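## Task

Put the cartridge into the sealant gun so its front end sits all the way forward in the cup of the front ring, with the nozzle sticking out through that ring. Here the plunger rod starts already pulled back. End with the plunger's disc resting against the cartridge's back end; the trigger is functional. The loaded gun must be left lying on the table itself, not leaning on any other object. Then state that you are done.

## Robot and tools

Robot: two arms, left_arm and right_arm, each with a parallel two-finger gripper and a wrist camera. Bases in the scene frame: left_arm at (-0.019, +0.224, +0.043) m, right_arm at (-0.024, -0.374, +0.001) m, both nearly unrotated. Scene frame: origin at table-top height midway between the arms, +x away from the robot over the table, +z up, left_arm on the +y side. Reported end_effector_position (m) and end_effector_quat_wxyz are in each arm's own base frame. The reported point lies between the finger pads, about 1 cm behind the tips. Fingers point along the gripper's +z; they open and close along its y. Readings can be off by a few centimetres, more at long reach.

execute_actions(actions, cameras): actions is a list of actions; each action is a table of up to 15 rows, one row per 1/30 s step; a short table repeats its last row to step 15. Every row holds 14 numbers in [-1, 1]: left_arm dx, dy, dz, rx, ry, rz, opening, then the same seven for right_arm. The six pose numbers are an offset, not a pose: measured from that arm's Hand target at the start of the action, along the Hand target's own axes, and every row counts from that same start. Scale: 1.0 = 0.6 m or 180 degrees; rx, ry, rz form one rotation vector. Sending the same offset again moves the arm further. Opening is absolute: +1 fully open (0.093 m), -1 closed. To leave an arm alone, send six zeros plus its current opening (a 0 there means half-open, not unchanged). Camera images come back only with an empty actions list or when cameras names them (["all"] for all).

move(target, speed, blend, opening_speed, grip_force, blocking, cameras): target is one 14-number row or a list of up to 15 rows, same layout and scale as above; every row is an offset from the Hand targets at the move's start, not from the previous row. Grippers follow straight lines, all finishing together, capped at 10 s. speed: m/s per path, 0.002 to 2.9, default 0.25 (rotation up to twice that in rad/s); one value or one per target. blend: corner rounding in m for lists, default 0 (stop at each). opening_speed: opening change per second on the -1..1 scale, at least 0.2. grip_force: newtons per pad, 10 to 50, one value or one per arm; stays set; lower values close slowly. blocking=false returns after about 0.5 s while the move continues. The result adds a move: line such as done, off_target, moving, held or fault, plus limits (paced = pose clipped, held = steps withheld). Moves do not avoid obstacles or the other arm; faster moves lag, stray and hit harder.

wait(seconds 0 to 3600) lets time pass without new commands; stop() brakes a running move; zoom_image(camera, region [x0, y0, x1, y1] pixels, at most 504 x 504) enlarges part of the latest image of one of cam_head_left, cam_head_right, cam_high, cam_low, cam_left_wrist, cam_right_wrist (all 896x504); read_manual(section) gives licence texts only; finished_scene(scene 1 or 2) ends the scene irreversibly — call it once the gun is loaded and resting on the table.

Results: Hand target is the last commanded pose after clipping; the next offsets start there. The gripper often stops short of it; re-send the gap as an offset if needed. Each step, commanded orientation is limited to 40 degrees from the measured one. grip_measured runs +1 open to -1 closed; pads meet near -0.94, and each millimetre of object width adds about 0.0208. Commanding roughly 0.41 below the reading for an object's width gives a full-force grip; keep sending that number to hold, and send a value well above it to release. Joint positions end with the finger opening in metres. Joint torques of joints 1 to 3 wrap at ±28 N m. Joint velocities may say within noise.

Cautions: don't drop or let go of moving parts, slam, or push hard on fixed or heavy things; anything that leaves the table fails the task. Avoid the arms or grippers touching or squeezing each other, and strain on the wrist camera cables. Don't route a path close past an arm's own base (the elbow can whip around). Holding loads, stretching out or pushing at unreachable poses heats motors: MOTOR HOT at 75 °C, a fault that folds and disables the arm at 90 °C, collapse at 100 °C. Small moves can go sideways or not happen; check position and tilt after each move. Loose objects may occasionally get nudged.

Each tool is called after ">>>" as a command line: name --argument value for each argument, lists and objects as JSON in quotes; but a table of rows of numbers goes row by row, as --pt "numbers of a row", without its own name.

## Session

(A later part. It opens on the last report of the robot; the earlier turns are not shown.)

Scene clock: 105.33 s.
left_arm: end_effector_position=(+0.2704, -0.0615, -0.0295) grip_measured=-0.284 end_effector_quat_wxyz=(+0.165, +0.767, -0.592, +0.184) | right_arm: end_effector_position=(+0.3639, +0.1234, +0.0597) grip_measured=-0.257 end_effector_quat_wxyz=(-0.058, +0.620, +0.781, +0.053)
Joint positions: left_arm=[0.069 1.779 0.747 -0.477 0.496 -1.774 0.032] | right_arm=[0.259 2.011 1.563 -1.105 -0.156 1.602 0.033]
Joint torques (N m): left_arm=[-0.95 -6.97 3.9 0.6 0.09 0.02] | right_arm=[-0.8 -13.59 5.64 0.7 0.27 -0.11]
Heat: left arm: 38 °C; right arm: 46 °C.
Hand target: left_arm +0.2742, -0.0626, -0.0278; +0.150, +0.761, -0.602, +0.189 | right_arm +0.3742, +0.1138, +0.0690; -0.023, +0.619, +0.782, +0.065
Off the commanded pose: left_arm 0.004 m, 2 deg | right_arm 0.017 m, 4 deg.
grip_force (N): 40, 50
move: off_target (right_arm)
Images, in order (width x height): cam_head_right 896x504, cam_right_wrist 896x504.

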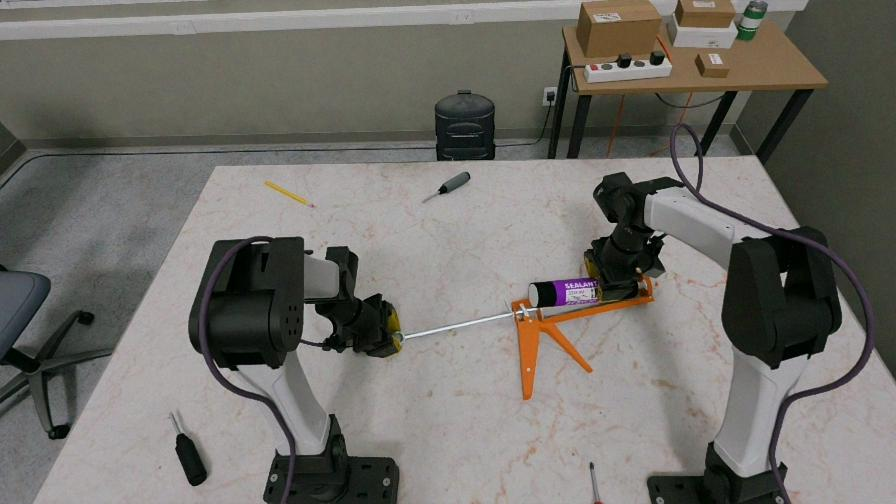

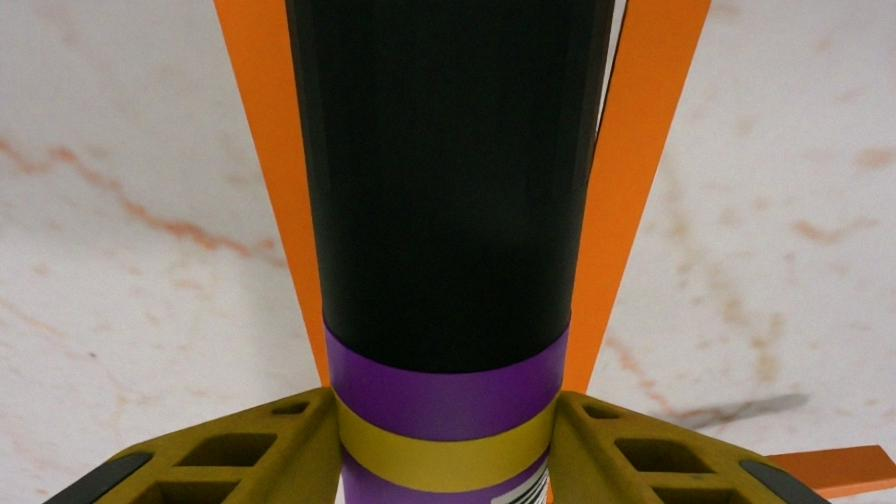

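>>> execute_actions --actions '[[[0,0,0,0,0,0,-0.75,-0.0132,-0.0002,-0.0035,0,0,0,-0.35]]]'

Scene clock: 106.47 s.
left_arm: end_effector_position=(+0.2704, -0.0615, -0.0295) grip_measured=-0.284 end_effector_quat_wxyz=(+0.165, +0.767, -0.592, +0.184) | right_arm: end_effector_position=(+0.3685, +0.1090, +0.0583) grip_measured=-0.257 end_effector_quat_wxyz=(-0.052, +0.630, +0.773, +0.052)
Joint positions: left_arm=[0.069 1.779 0.747 -0.477 0.496 -1.774 0.032] | right_arm=[0.224 2.011 1.558 -1.099 -0.147 1.591 0.033]
Joint torques (N m): left_arm=[-0.96 -6.99 3.86 0.6 0.09 0.02] | right_arm=[-0.35 -13.72 6.28 0.57 0.16 -0.23]
Heat: left arm: 38 °C; right arm: 45 °C.
Hand target: left_arm +0.2742, -0.0626, -0.0278; +0.150, +0.761, -0.602, +0.189 | right_arm +0.3758, +0.1059, +0.0701; -0.023, +0.619, +0.782, +0.065
Off the commanded pose: left_arm 0.004 m, 2 deg | right_arm 0.014 m, 4 deg.
grip_force (N): 40, 50
Step readings (end_effector_position of left_arm | right_arm):
0: (+0.2704, -0.0615, -0.0295) | (+0.3639, +0.1234, +0.0597)
1: (+0.2704, -0.0615, -0.0295) | (+0.3639, +0.1234, +0.0597)
2: (+0.2704, -0.0615, -0.0295) | (+0.3639, +0.1234, +0.0597)
4: (+0.2704, -0.0615, -0.0295) | (+0.3644, +0.1217, +0.0597)
8: (+0.2704, -0.0615, -0.0295) | (+0.3661, +0.1161, +0.0592)
15: (+0.2704, -0.0615, -0.0295) | (+0.3685, +0.1090, +0.0583)

>>> wait --seconds 0 --cameras '["cam_right_wrist","cam_head_right","cam_high"]'

>>> zoom_image --camera "cam_head_right" --region '[500, 250, 670, 350]'

>>> zoom_image --camera "cam_high" --region '[250, 350, 380, 480]'

Scene clock: 106.87 s.
left_arm: end_effector_position=(+0.2704, -0.0615, -0.0295) grip_measured=-0.284 end_effector_quat_wxyz=(+0.165, +0.767, -0.592, +0.184) | right_arm: end_effector_position=(+0.3685, +0.1090, +0.0583) grip_measured=-0.257 end_effector_quat_wxyz=(-0.052, +0.630, +0.773, +0.052)
Joint positions: left_arm=[0.069 1.779 0.747 -0.477 0.496 -1.774 0.032] | right_arm=[0.224 2.011 1.558 -1.099 -0.147 1.591 0.033]
Joint torques (N m): left_arm=[-0.98 -6.99 3.9 0.6 0.08 0.03] | right_arm=[-0.4 -13.74 6.32 0.57 0.16 -0.22]
Heat: left arm: 38 °C; right arm: 45 °C.
Hand target: left_arm +0.2742, -0.0626, -0.0278; +0.150, +0.761, -0.602, +0.189 | right_arm +0.3758, +0.1059, +0.0701; -0.023, +0.619, +0.782, +0.065
Tool commands: left_gripper/opening=-0.75 right_gripper/opening=-0.35
Off the commanded pose: left_arm 0.004 m, 2 deg | right_arm 0.014 m, 4 deg.
grip_force (N): 40, 50
Images, in order (width x height): cam_head_right 896x504, cam_high 896x504, cam_right_wrist 896x504.

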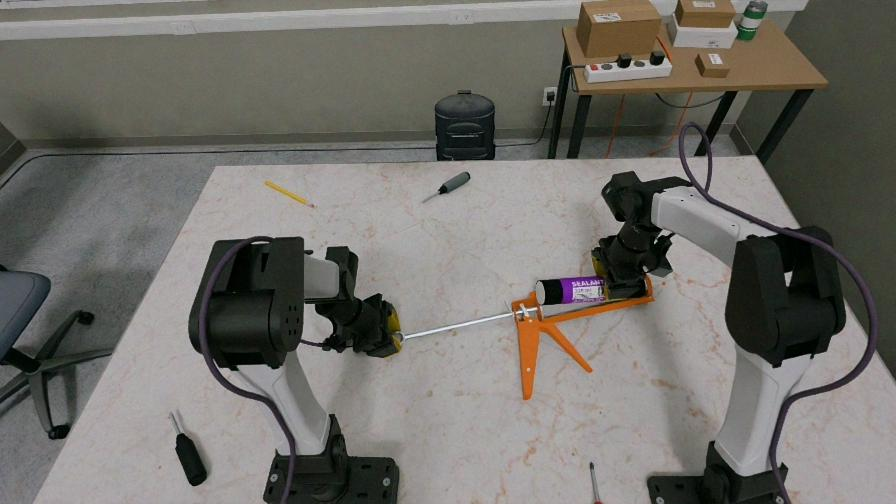

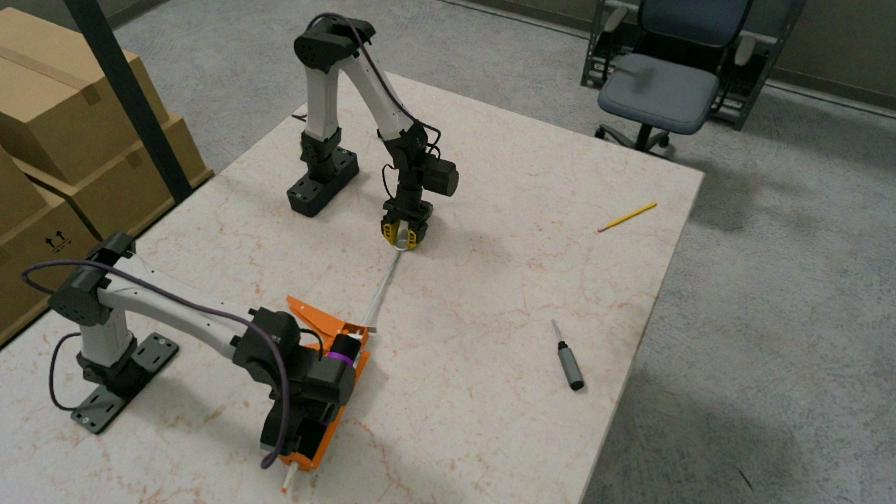

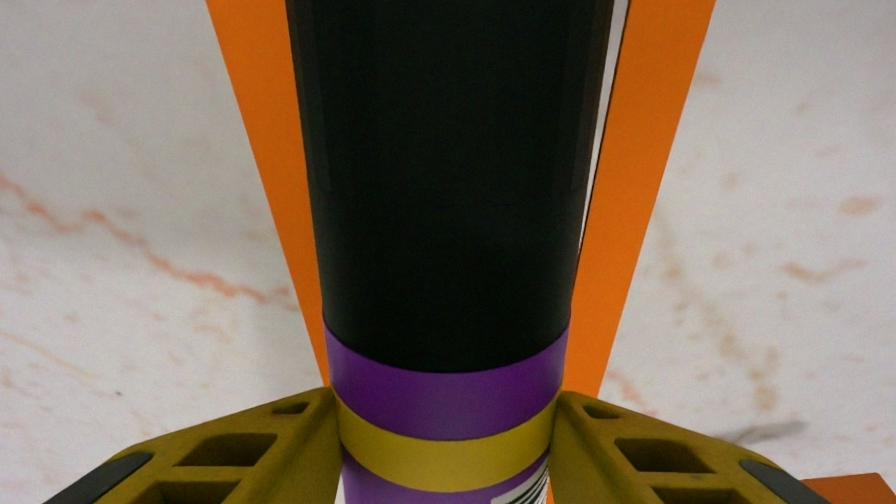

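Scaled by 2.965.

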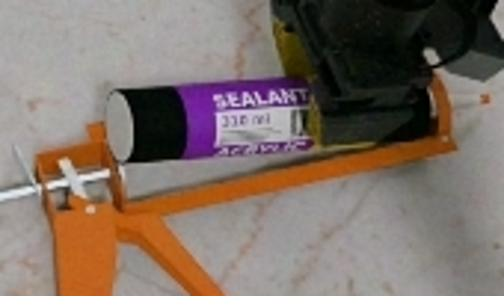

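Scaled by 3.877.

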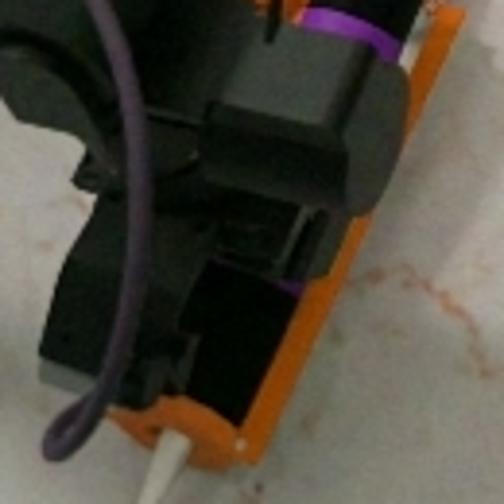

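>>> move --target '[0,0,0,0,0,0,-0.75,-0.0013,-0.0058,0.0129,0,-0.022,0,-0.35]' --speed 0.06

Scene clock: 108.77 s.
left_arm: end_effector_position=(+0.2704, -0.0615, -0.0295) grip_measured=-0.284 end_effector_quat_wxyz=(+0.165, +0.767, -0.592, +0.184) | right_arm: end_effector_position=(+0.3678, +0.1087, +0.0573) grip_measured=-0.257 end_effector_quat_wxyz=(-0.031, +0.628, +0.776, +0.045)
Joint positions: left_arm=[0.069 1.779 0.747 -0.477 0.496 -1.774 0.032] | right_arm=[0.242 1.996 1.535 -1.076 -0.104 1.605 0.033]
Joint torques (N m): left_arm=[-0.94 -6.98 3.9 0.6 0.09 0.03] | right_arm=[0.85 -12.78 5.24 0.71 0.45 -0.06]
Heat: left arm: 38 °C; right arm: 45 °C.
Hand target: left_arm +0.2742, -0.0626, -0.0278; +0.150, +0.761, -0.602, +0.189 | right_arm +0.3730, +0.1053, +0.0621; +0.004, +0.621, +0.782, +0.043
Off the commanded pose: left_arm 0.004 m, 2 deg | right_arm 0.008 m, 4 deg.
grip_force (N): 40, 50
move: off_target (right_arm)

>>> move --target '[0,0,0,0,0,0,-0.75,0,0,0.0133,0,-0.017,0,-0.35]' --speed 0.06 --cameras '["cam_right_wrist","cam_head_right"]'

>>> zoom_image --camera "cam_head_right" --region '[500, 250, 670, 350]'

Scene clock: 110.23 s.
left_arm: end_effector_position=(+0.2704, -0.0615, -0.0295) grip_measured=-0.284 end_effector_quat_wxyz=(+0.165, +0.767, -0.592, +0.184) | right_arm: end_effector_position=(+0.3676, +0.1090, +0.0566) grip_measured=-0.257 end_effector_quat_wxyz=(-0.010, +0.629, +0.777, +0.032)
Joint positions: left_arm=[0.069 1.779 0.747 -0.477 0.496 -1.774 0.032] | right_arm=[0.265 1.99 1.526 -1.066 -0.053 1.628 0.033]
Joint torques (N m): left_arm=[-0.95 -7.01 3.89 0.6 0.09 0.02] | right_arm=[1.1 -11.14 4.64 0.9 0.53 -0.03]
Heat: left arm: 38 °C; right arm: 45 °C.
Hand target: left_arm +0.2742, -0.0626, -0.0278; +0.150, +0.761, -0.602, +0.189 | right_arm +0.3735, +0.1058, +0.0541; +0.025, +0.622, +0.782, +0.027
Off the commanded pose: left_arm 0.004 m, 2 deg | right_arm 0.007 m, 4 deg.
grip_force (N): 40, 50
move: off_target (right_arm)
Images, in order (width x height): cam_head_right 896x504, cam_right_wrist 896x504.

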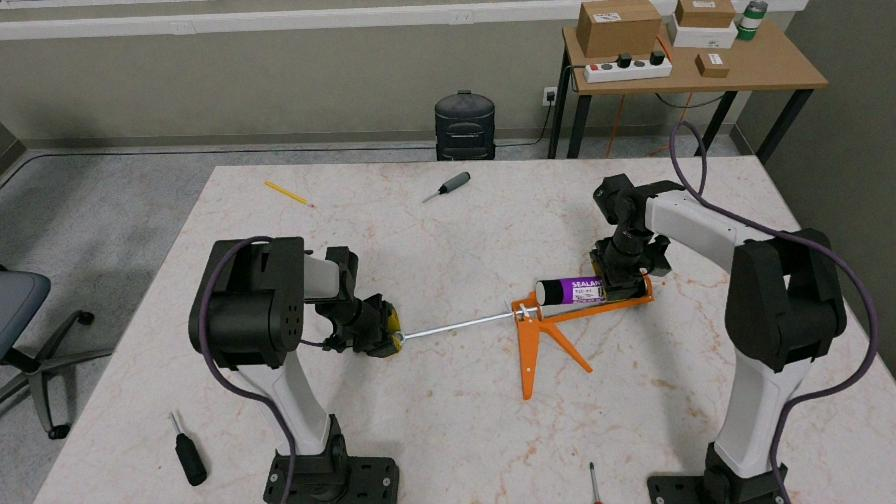

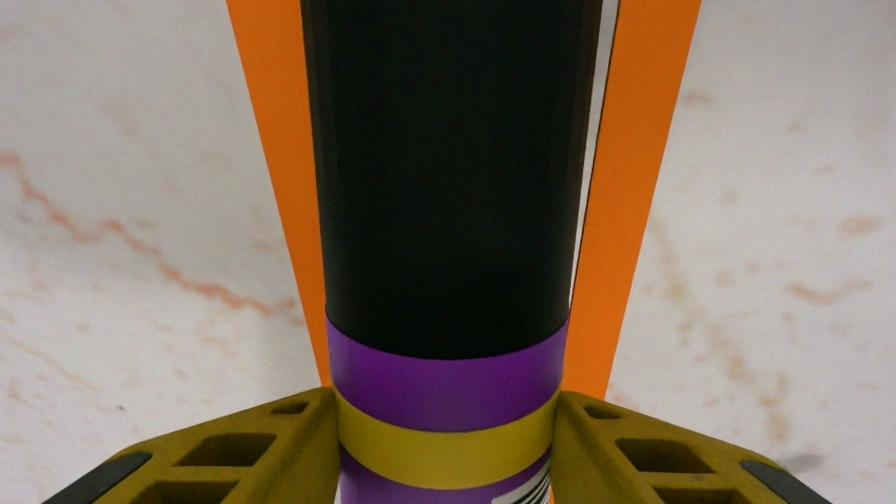

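Scaled by 2.965.

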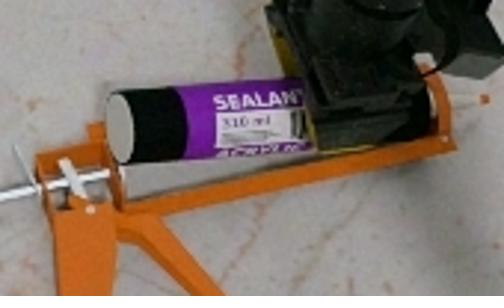

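>>> zoom_image --camera "cam_head_right" --region '[505, 275, 575, 335]'

>>> wait --seconds 0 --cameras '["cam_head_left","cam_high"]'

>>> zoom_image --camera "cam_head_left" --region '[495, 275, 565, 335]'

>>> zoom_image --camera "cam_high" --region '[320, 300, 400, 380]'

Scaled by 7.200.

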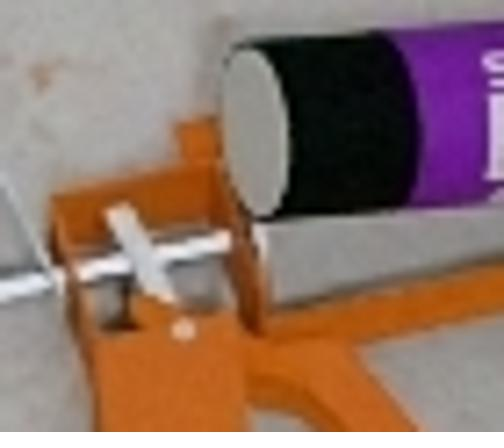

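Scene clock: 110.97 s.
left_arm: end_effector_position=(+0.2704, -0.0615, -0.0295) grip_measured=-0.284 end_effector_quat_wxyz=(+0.165, +0.767, -0.592, +0.184) | right_arm: end_effector_position=(+0.3676, +0.1090, +0.0566) grip_measured=-0.257 end_effector_quat_wxyz=(-0.010, +0.629, +0.777, +0.032)
Joint positions: left_arm=[0.069 1.779 0.747 -0.477 0.496 -1.774 0.032] | right_arm=[0.265 1.99 1.526 -1.066 -0.053 1.628 0.033]
Joint torques (N m): left_arm=[-0.92 -7.01 3.92 0.6 0.08 0.03] | right_arm=[1.03 -11.14 4.63 0.87 0.52 -0.05]
Heat: left arm: 38 °C; right arm: 44 °C.
Hand target: left_arm +0.2742, -0.0626, -0.0278; +0.150, +0.761, -0.602, +0.189 | right_arm +0.3735, +0.1058, +0.0541; +0.025, +0.622, +0.782, +0.027
Tool commands: left_gripper/opening=-0.75 right_gripper/opening=-0.35
Off the commanded pose: left_arm 0.004 m, 2 deg | right_arm 0.007 m, 4 deg.
grip_force (N): 40, 50

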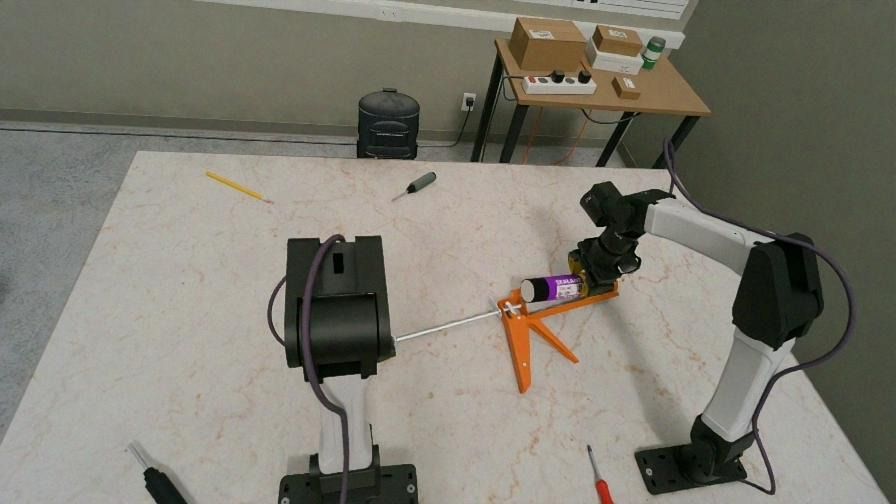

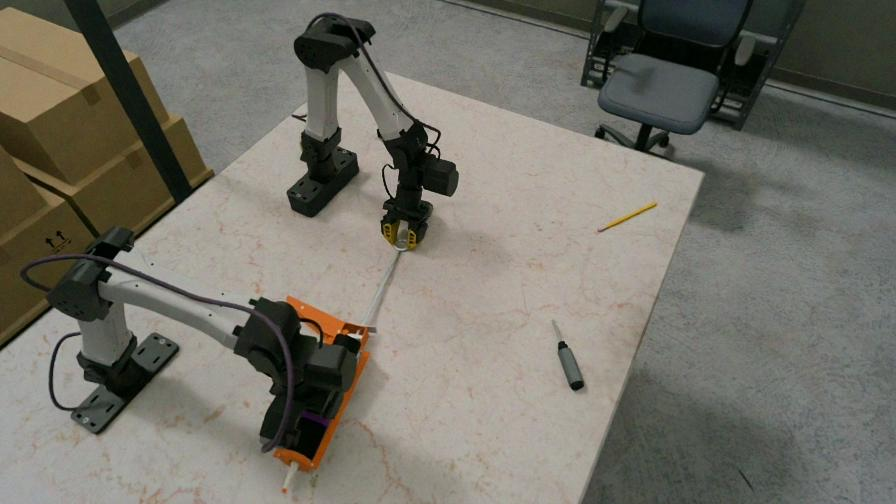

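Scaled by 7.200.

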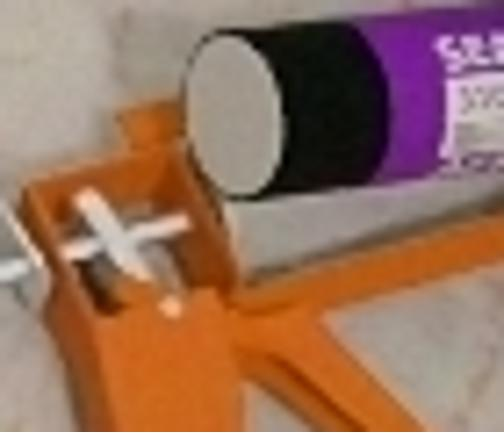

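Scaled by 6.300.

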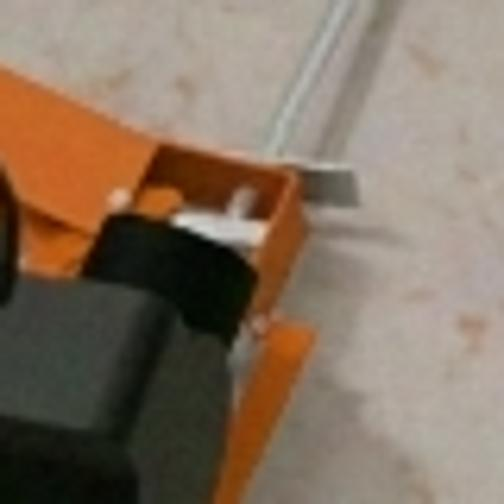

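>>> zoom_image --camera "cam_high" --region '[250, 410, 340, 500]'

>>> wait --seconds 0 --cameras '["cam_head_right"]'

>>> zoom_image --camera "cam_head_right" --region '[600, 250, 680, 320]'

Scaled by 5.600.

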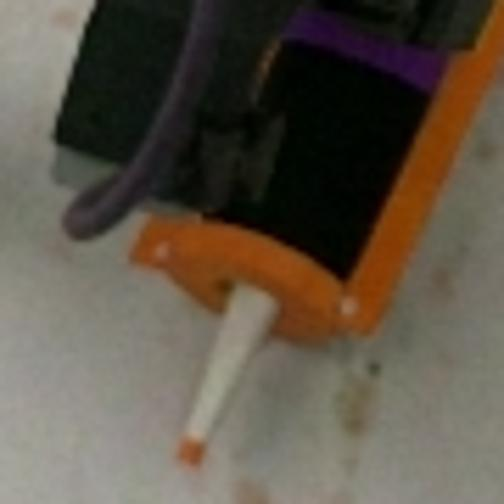

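Scene clock: 113.80 s.
left_arm: end_effector_position=(+0.2704, -0.0615, -0.0295) grip_measured=-0.284 end_effector_quat_wxyz=(+0.165, +0.767, -0.592, +0.184) | right_arm: end_effector_position=(+0.3676, +0.1090, +0.0566) grip_measured=-0.257 end_effector_quat_wxyz=(-0.010, +0.629, +0.777, +0.032)
Joint positions: left_arm=[0.069 1.779 0.747 -0.477 0.496 -1.774 0.032] | right_arm=[0.265 1.99 1.526 -1.066 -0.053 1.628 0.033]
Joint torques (N m): left_arm=[-0.96 -6.95 3.89 0.6 0.08 0.03] | right_arm=[1.06 -11.08 4.64 0.87 0.53 -0.03]
Heat: left arm: 38 °C; right arm: 44 °C.
Hand target: left_arm +0.2742, -0.0626, -0.0278; +0.150, +0.761, -0.602, +0.189 | right_arm +0.3735, +0.1058, +0.0541; +0.025, +0.622, +0.782, +0.027
Tool commands: left_gripper/opening=-0.75 right_gripper/opening=-0.35
Off the commanded pose: left_arm 0.004 m, 2 deg | right_arm 0.007 m, 4 deg.
grip_force (N): 40, 50

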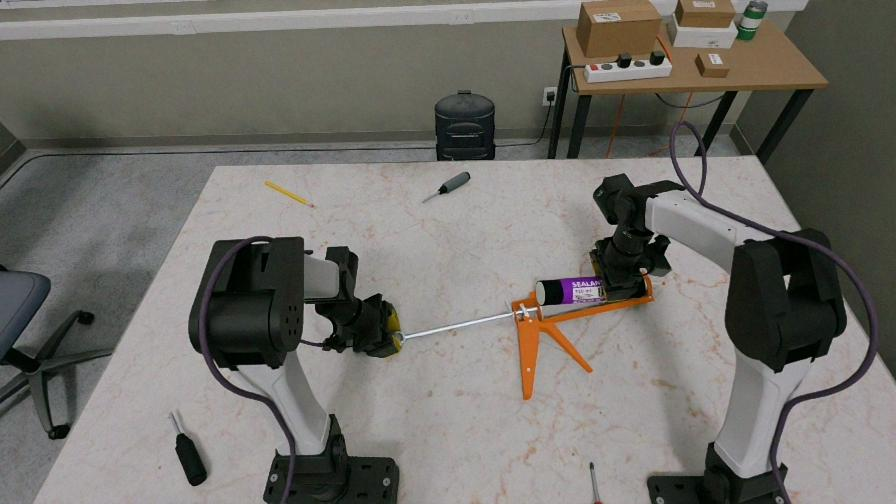

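Scaled by 6.300.

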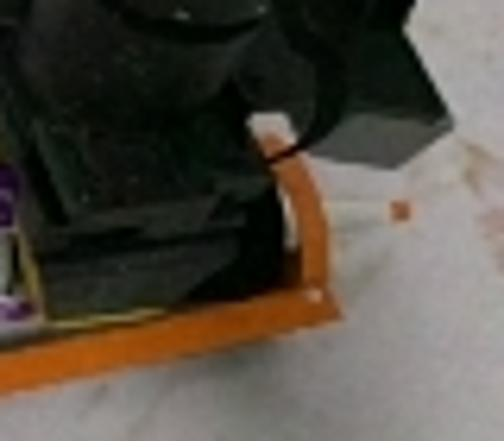

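>>> move --target '[0,0,0,0,0,0,-0.75,-0.0168,0.001,-0.0182,0.0118,0,0,-0.35]' --speed 0.06 --cameras '["cam_head_right","cam_high"]'

>>> zoom_image --camera "cam_high" --region '[250, 410, 340, 500]'

>>> zoom_image --camera "cam_head_right" --region '[505, 275, 575, 335]'

Scene clock: 116.63 s.
left_arm: end_effector_position=(+0.2704, -0.0615, -0.0295) grip_measured=-0.284 end_effector_quat_wxyz=(+0.165, +0.767, -0.592, +0.184) | right_arm: end_effector_position=(+0.3673, +0.1065, +0.0579) grip_measured=-0.257 end_effector_quat_wxyz=(-0.013, +0.630, +0.776, +0.027)
Joint positions: left_arm=[0.069 1.779 0.747 -0.477 0.496 -1.774 0.032] | right_arm=[0.259 1.998 1.543 -1.089 -0.053 1.623 0.033]
Joint torques (N m): left_arm=[-0.94 -6.98 3.92 0.61 0.08 0.03] | right_arm=[-0.54 -10.04 9.63 0.11 0.49 -0.27]
Heat: left arm: 38 °C; right arm: 43 °C.
Hand target: left_arm +0.2742, -0.0626, -0.0278; +0.150, +0.761, -0.602, +0.189 | right_arm +0.3755, +0.0960, +0.0651; +0.013, +0.623, +0.782, +0.012
Off the commanded pose: left_arm 0.004 m, 2 deg | right_arm 0.015 m, 4 deg.
grip_force (N): 40, 50
move: off_target (right_arm)

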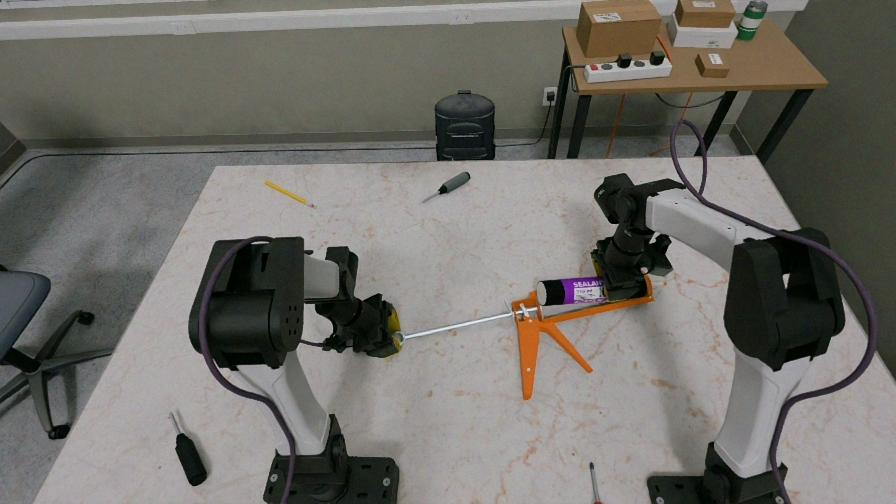

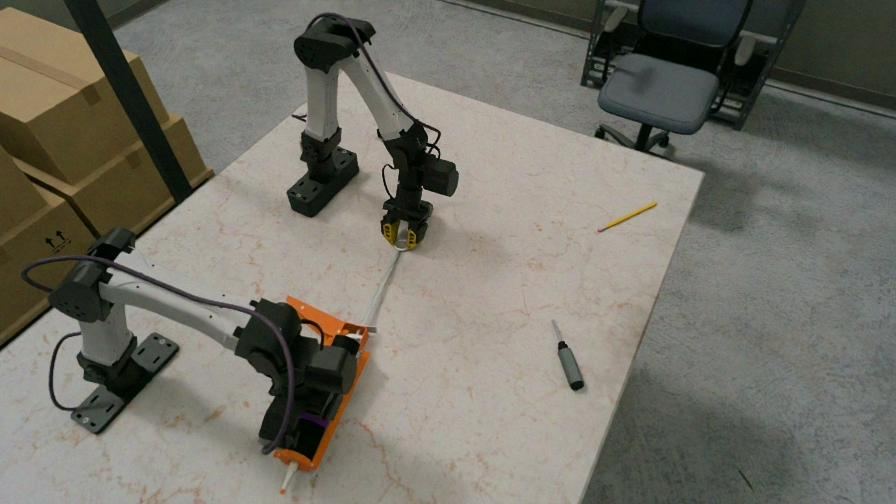

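Scaled by 5.600.

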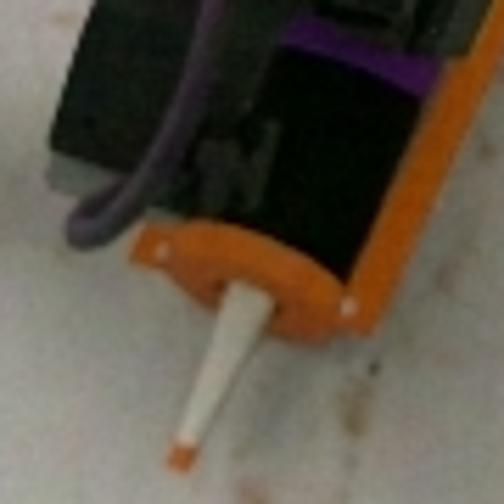

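Scaled by 7.200.

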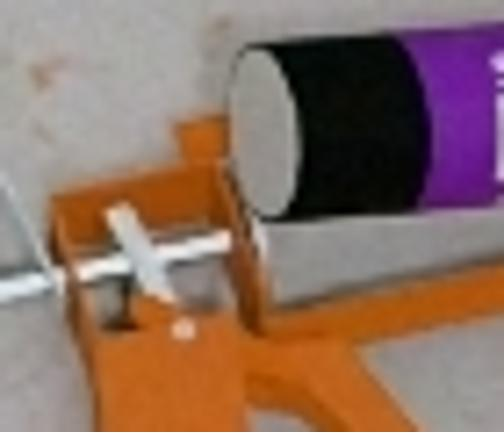

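>>> move --target '[0,0,0,0,0,0,-0.75,-0.003,0.001,0.025,0,-0.008,0,-0.35]' --speed 0.06 --cameras '["cam_head_right","cam_right_wrist"]'

>>> zoom_image --camera "cam_head_right" --region '[505, 275, 575, 335]'

Scene clock: 118.03 s.
left_arm: end_effector_position=(+0.2704, -0.0615, -0.0295) grip_measured=-0.284 end_effector_quat_wxyz=(+0.165, +0.767, -0.592, +0.184) | right_arm: end_effector_position=(+0.3675, +0.1065, +0.0568) grip_measured=-0.257 end_effector_quat_wxyz=(-0.010, +0.628, +0.778, +0.023)
Joint positions: left_arm=[0.069 1.779 0.747 -0.477 0.496 -1.774 0.032] | right_arm=[0.263 2.001 1.543 -1.087 -0.042 1.623 0.033]
Joint torques (N m): left_arm=[-0.94 -6.98 3.92 0.59 0.09 0.03] | right_arm=[-0.05 -8.64 6.78 0.63 0.63 -0.22]
Heat: left arm: 38 °C; right arm: 43 °C.
Hand target: left_arm +0.2742, -0.0626, -0.0278; +0.150, +0.761, -0.602, +0.189 | right_arm +0.3770, +0.0944, +0.0502; +0.023, +0.623, +0.782, +0.004
Off the commanded pose: left_arm 0.004 m, 2 deg | right_arm 0.017 m, 4 deg.
grip_force (N): 40, 50
move: off_target (right_arm)

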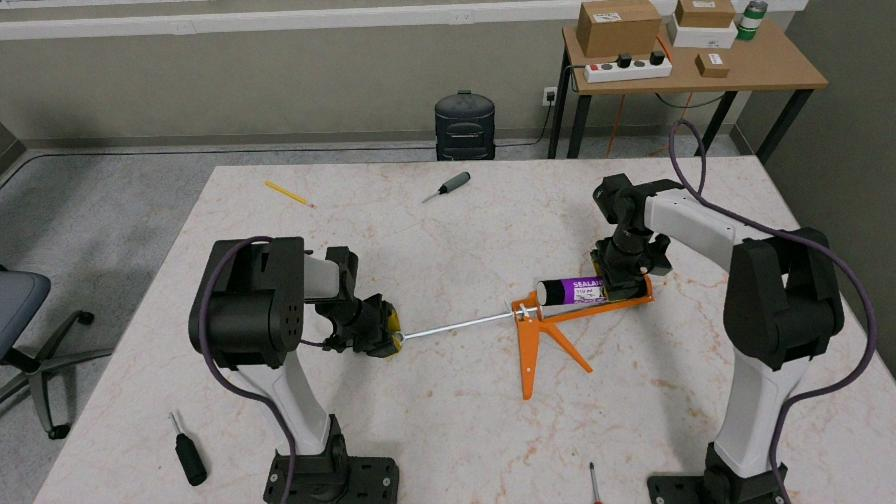

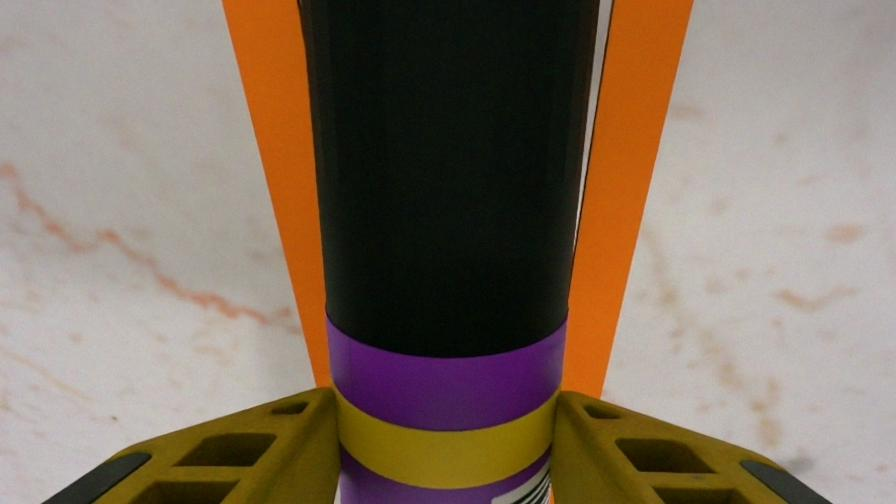

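Scaled by 7.200.

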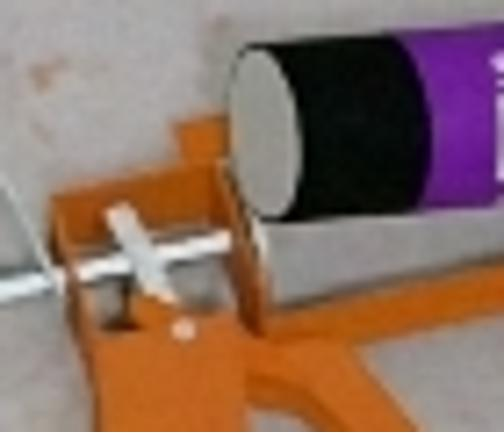

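>>> move --target '[0,0,0,0,0,0,-0.75,-0.012,0.0,-0.02,0,0,0,-0.35]' --speed 0.06 --cameras '["cam_head_right","cam_high"]'

>>> zoom_image --camera "cam_high" --region '[250, 410, 340, 500]'

>>> zoom_image --camera "cam_head_right" --region '[505, 275, 575, 335]'

Scene clock: 120.27 s.
left_arm: end_effector_position=(+0.2712, -0.0633, -0.0295) grip_measured=-0.284 end_effector_quat_wxyz=(+0.163, +0.766, -0.594, +0.185) | right_arm: end_effector_position=(+0.3657, +0.0979, +0.0466) grip_measured=-0.257 end_effector_quat_wxyz=(-0.009, +0.623, +0.782, -0.001)
Joint positions: left_arm=[0.062 1.779 0.747 -0.471 0.494 -1.777 0.032] | right_arm=[0.256 2.028 1.543 -1.096 -0.013 1.6 0.033]
Joint torques (N m): left_arm=[-0.92 -6.98 3.92 0.56 0.06 0.05] | right_arm=[-0.8 -12.71 9.05 0.19 0.38 -0.19]
Heat: left arm: 38 °C; right arm: 42 °C.
Hand target: left_arm +0.2742, -0.0626, -0.0278; +0.150, +0.761, -0.602, +0.189 | right_arm +0.3782, +0.0877, +0.0624; +0.023, +0.623, +0.782, +0.004
Off the commanded pose: left_arm 0.004 m, 2 deg | right_arm 0.023 m, 4 deg.
grip_force (N): 40, 50
move: off_target (right_arm)

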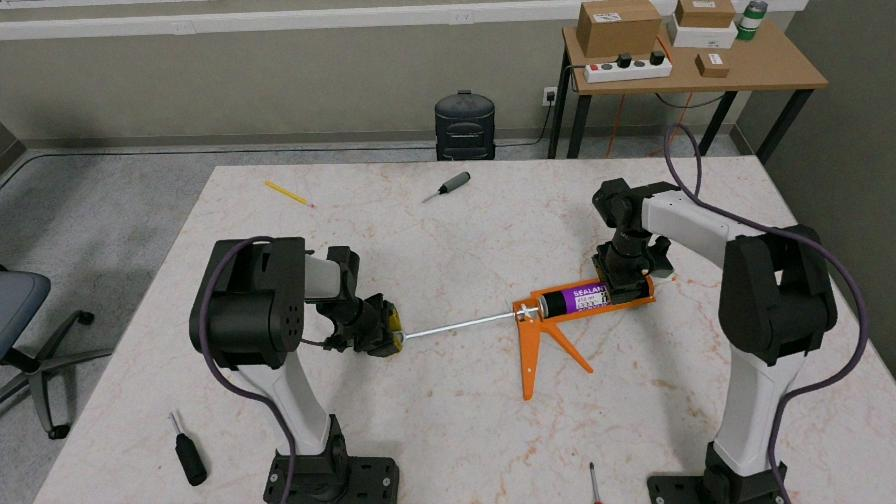

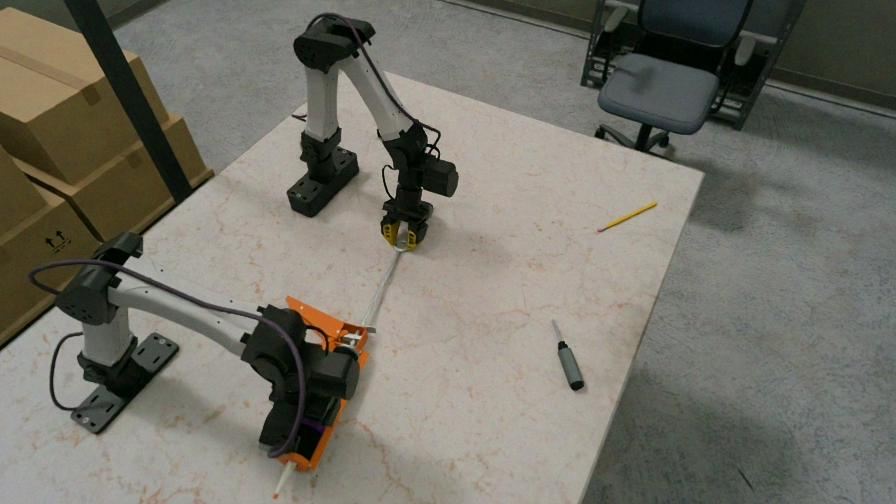

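Scaled by 5.600.

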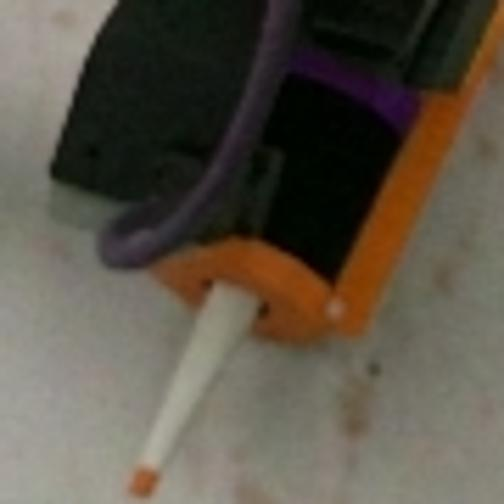

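Scaled by 7.200.

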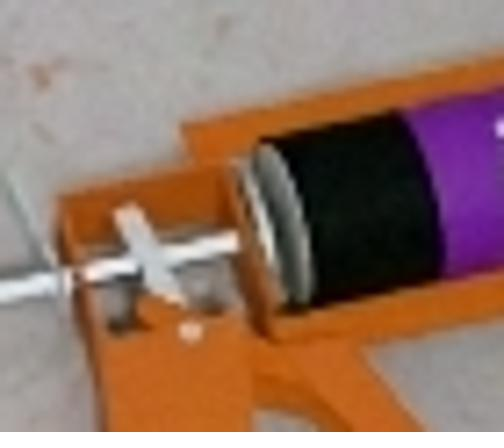

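>>> move --target '[0,0,0,0,0,0,-0.75,-0.002,0.0,0.018,0,0,0,-0.35]' --speed 0.06 --cameras '["cam_head_right","cam_right_wrist"]'

>>> zoom_image --camera "cam_head_right" --region '[505, 250, 685, 335]'

Scene clock: 121.80 s.
left_arm: end_effector_position=(+0.2712, -0.0633, -0.0295) grip_measured=-0.284 end_effector_quat_wxyz=(+0.163, +0.766, -0.594, +0.185) | right_arm: end_effector_position=(+0.3656, +0.0976, +0.0439) grip_measured=-0.257 end_effector_quat_wxyz=(-0.009, +0.622, +0.783, -0.002)
Joint positions: left_arm=[0.062 1.779 0.747 -0.471 0.494 -1.777 0.032] | right_arm=[0.256 2.033 1.538 -1.09 -0.012 1.599 0.033]
Joint torques (N m): left_arm=[-0.95 -6.99 3.9 0.56 0.05 0.05] | right_arm=[-1.2 -12.04 7.13 0.53 0.39 -0.18]
Heat: left arm: 38 °C; right arm: 42 °C.
Hand target: left_arm +0.2742, -0.0626, -0.0278; +0.150, +0.761, -0.602, +0.189 | right_arm +0.3789, +0.0863, +0.0516; +0.023, +0.623, +0.782, +0.004
Off the commanded pose: left_arm 0.004 m, 2 deg | right_arm 0.019 m, 4 deg.
grip_force (N): 40, 50
move: off_target (right_arm)

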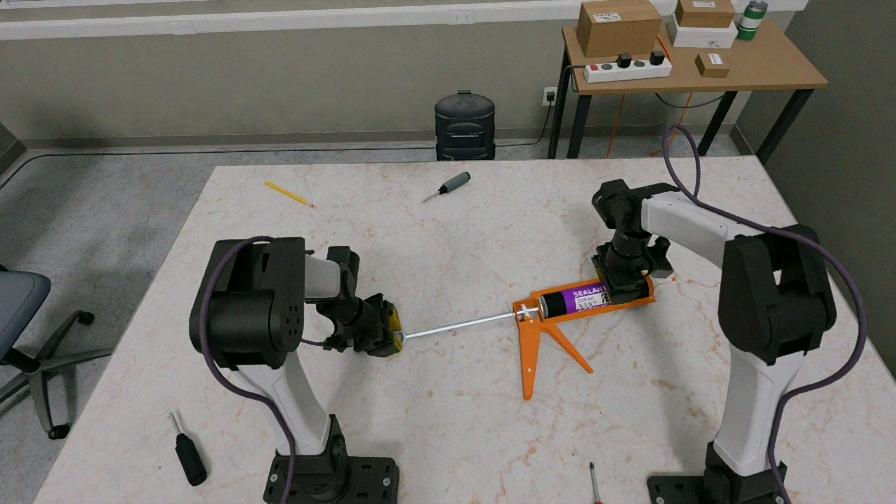

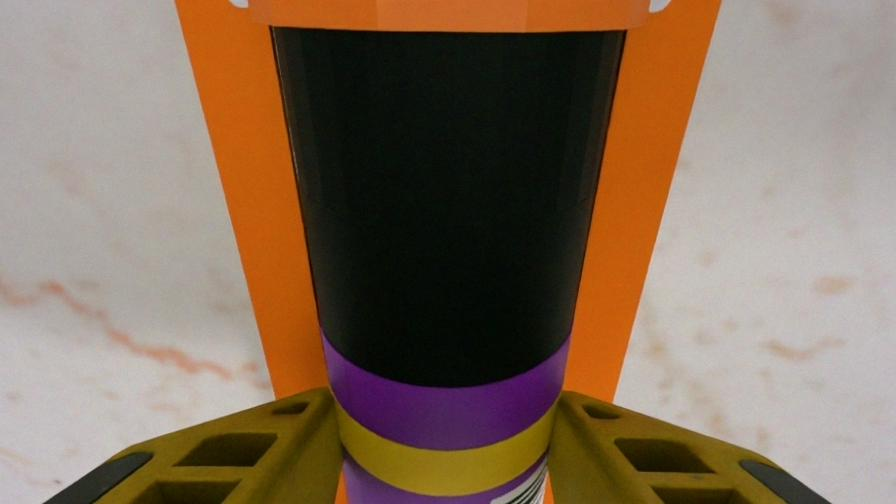

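Scaled by 2.800.

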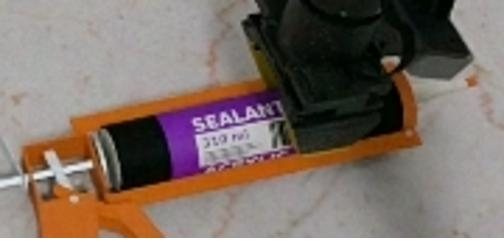

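>>> execute_actions --actions '[[[0,0,0,0,0,0,-0.75,-0.012,0.0,0.003,0,0,0,-0.35]]]' --cameras '["cam_right_wrist"]'

Scene clock: 123.10 s.
left_arm: end_effector_position=(+0.2708, -0.0657, -0.0291) grip_measured=-0.284 end_effector_quat_wxyz=(+0.166, +0.765, -0.594, +0.185) | right_arm: end_effector_position=(+0.3669, +0.0950, +0.0435) grip_measured=-0.257 end_effector_quat_wxyz=(-0.008, +0.621, +0.784, -0.001)
Joint positions: left_arm=[0.055 1.779 0.747 -0.471 0.499 -1.783 0.032] | right_arm=[0.248 2.033 1.536 -1.086 -0.012 1.588 0.033]
Joint torques (N m): left_arm=[-0.58 -6.98 3.95 0.55 0.05 0.11] | right_arm=[-2.25 -11.92 6.84 0.56 0.36 -0.25]
Heat: left arm: 38 °C; right arm: 42 °C.
Hand target: left_arm +0.2742, -0.0626, -0.0278; +0.150, +0.761, -0.602, +0.189 | right_arm +0.3806, +0.0792, +0.0501; +0.023, +0.623, +0.782, +0.004
Off the commanded pose: left_arm 0.005 m, 2 deg | right_arm 0.022 m, 4 deg.
grip_force (N): 40, 50
Step readings (end_effector_position of left_arm | right_arm):
0: (+0.2712, -0.0633, -0.0295) | (+0.3656, +0.0976, +0.0439)
1: (+0.2712, -0.0633, -0.0295) | (+0.3656, +0.0976, +0.0439)
2: (+0.2712, -0.0633, -0.0295) | (+0.3656, +0.0976, +0.0439)
4: (+0.2711, -0.0640, -0.0294) | (+0.3661, +0.0971, +0.0439)
8: (+0.2709, -0.0650, -0.0292) | (+0.3669, +0.0956, +0.0439)
15: (+0.2708, -0.0657, -0.0291) | (+0.3669, +0.0950, +0.0435)

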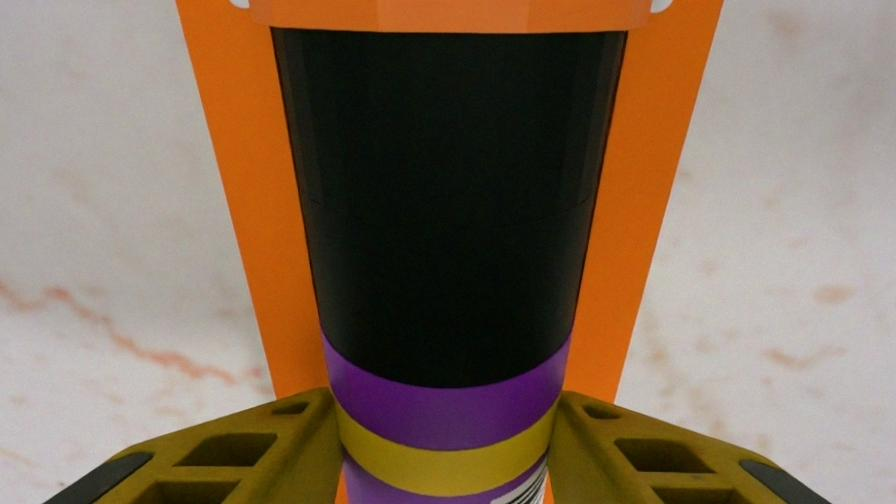

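>>> move --pt "0 0 0 0 0 0 -0.75 0.024 -0.011 0.0068 0 0.008 0 -0.35" --pt "0 0 0 0 0 0 -0.75 0.024 -0.011 0.0068 0 0.008 0 0.35" --speed 0.08 --opening_speed 1.0

Scene clock: 126.27 s.
left_arm: end_effector_position=(+0.2709, -0.0659, -0.0290) grip_measured=-0.284 end_effector_quat_wxyz=(+0.167, +0.765, -0.594, +0.186) | right_arm: end_effector_position=(+0.3658, +0.0949, +0.0391) grip_measured=+0.348 end_effector_quat_wxyz=(-0.005, +0.617, +0.787, +0.004)
Joint positions: left_arm=[0.055 1.779 0.747 -0.471 0.5 -1.783 0.032] | right_arm=[0.248 2.022 1.503 -1.05 -0.013 1.579 0.062]
Joint torques (N m): left_arm=[-0.59 -6.98 3.9 0.56 0.04 0.11] | right_arm=[0.24 -12.53 5.7 0.53 0.15 0.03]
Heat: left arm: 39 °C; right arm: 42 °C.
Hand target: left_arm +0.2742, -0.0626, -0.0278; +0.150, +0.761, -0.602, +0.189 | right_arm +0.3711, +0.0917, +0.0453; +0.013, +0.623, +0.782, +0.012
Off the commanded pose: left_arm 0.005 m, 2 deg | right_arm 0.009 m, 2 deg.
grip_force (N): 40, 50
move: done


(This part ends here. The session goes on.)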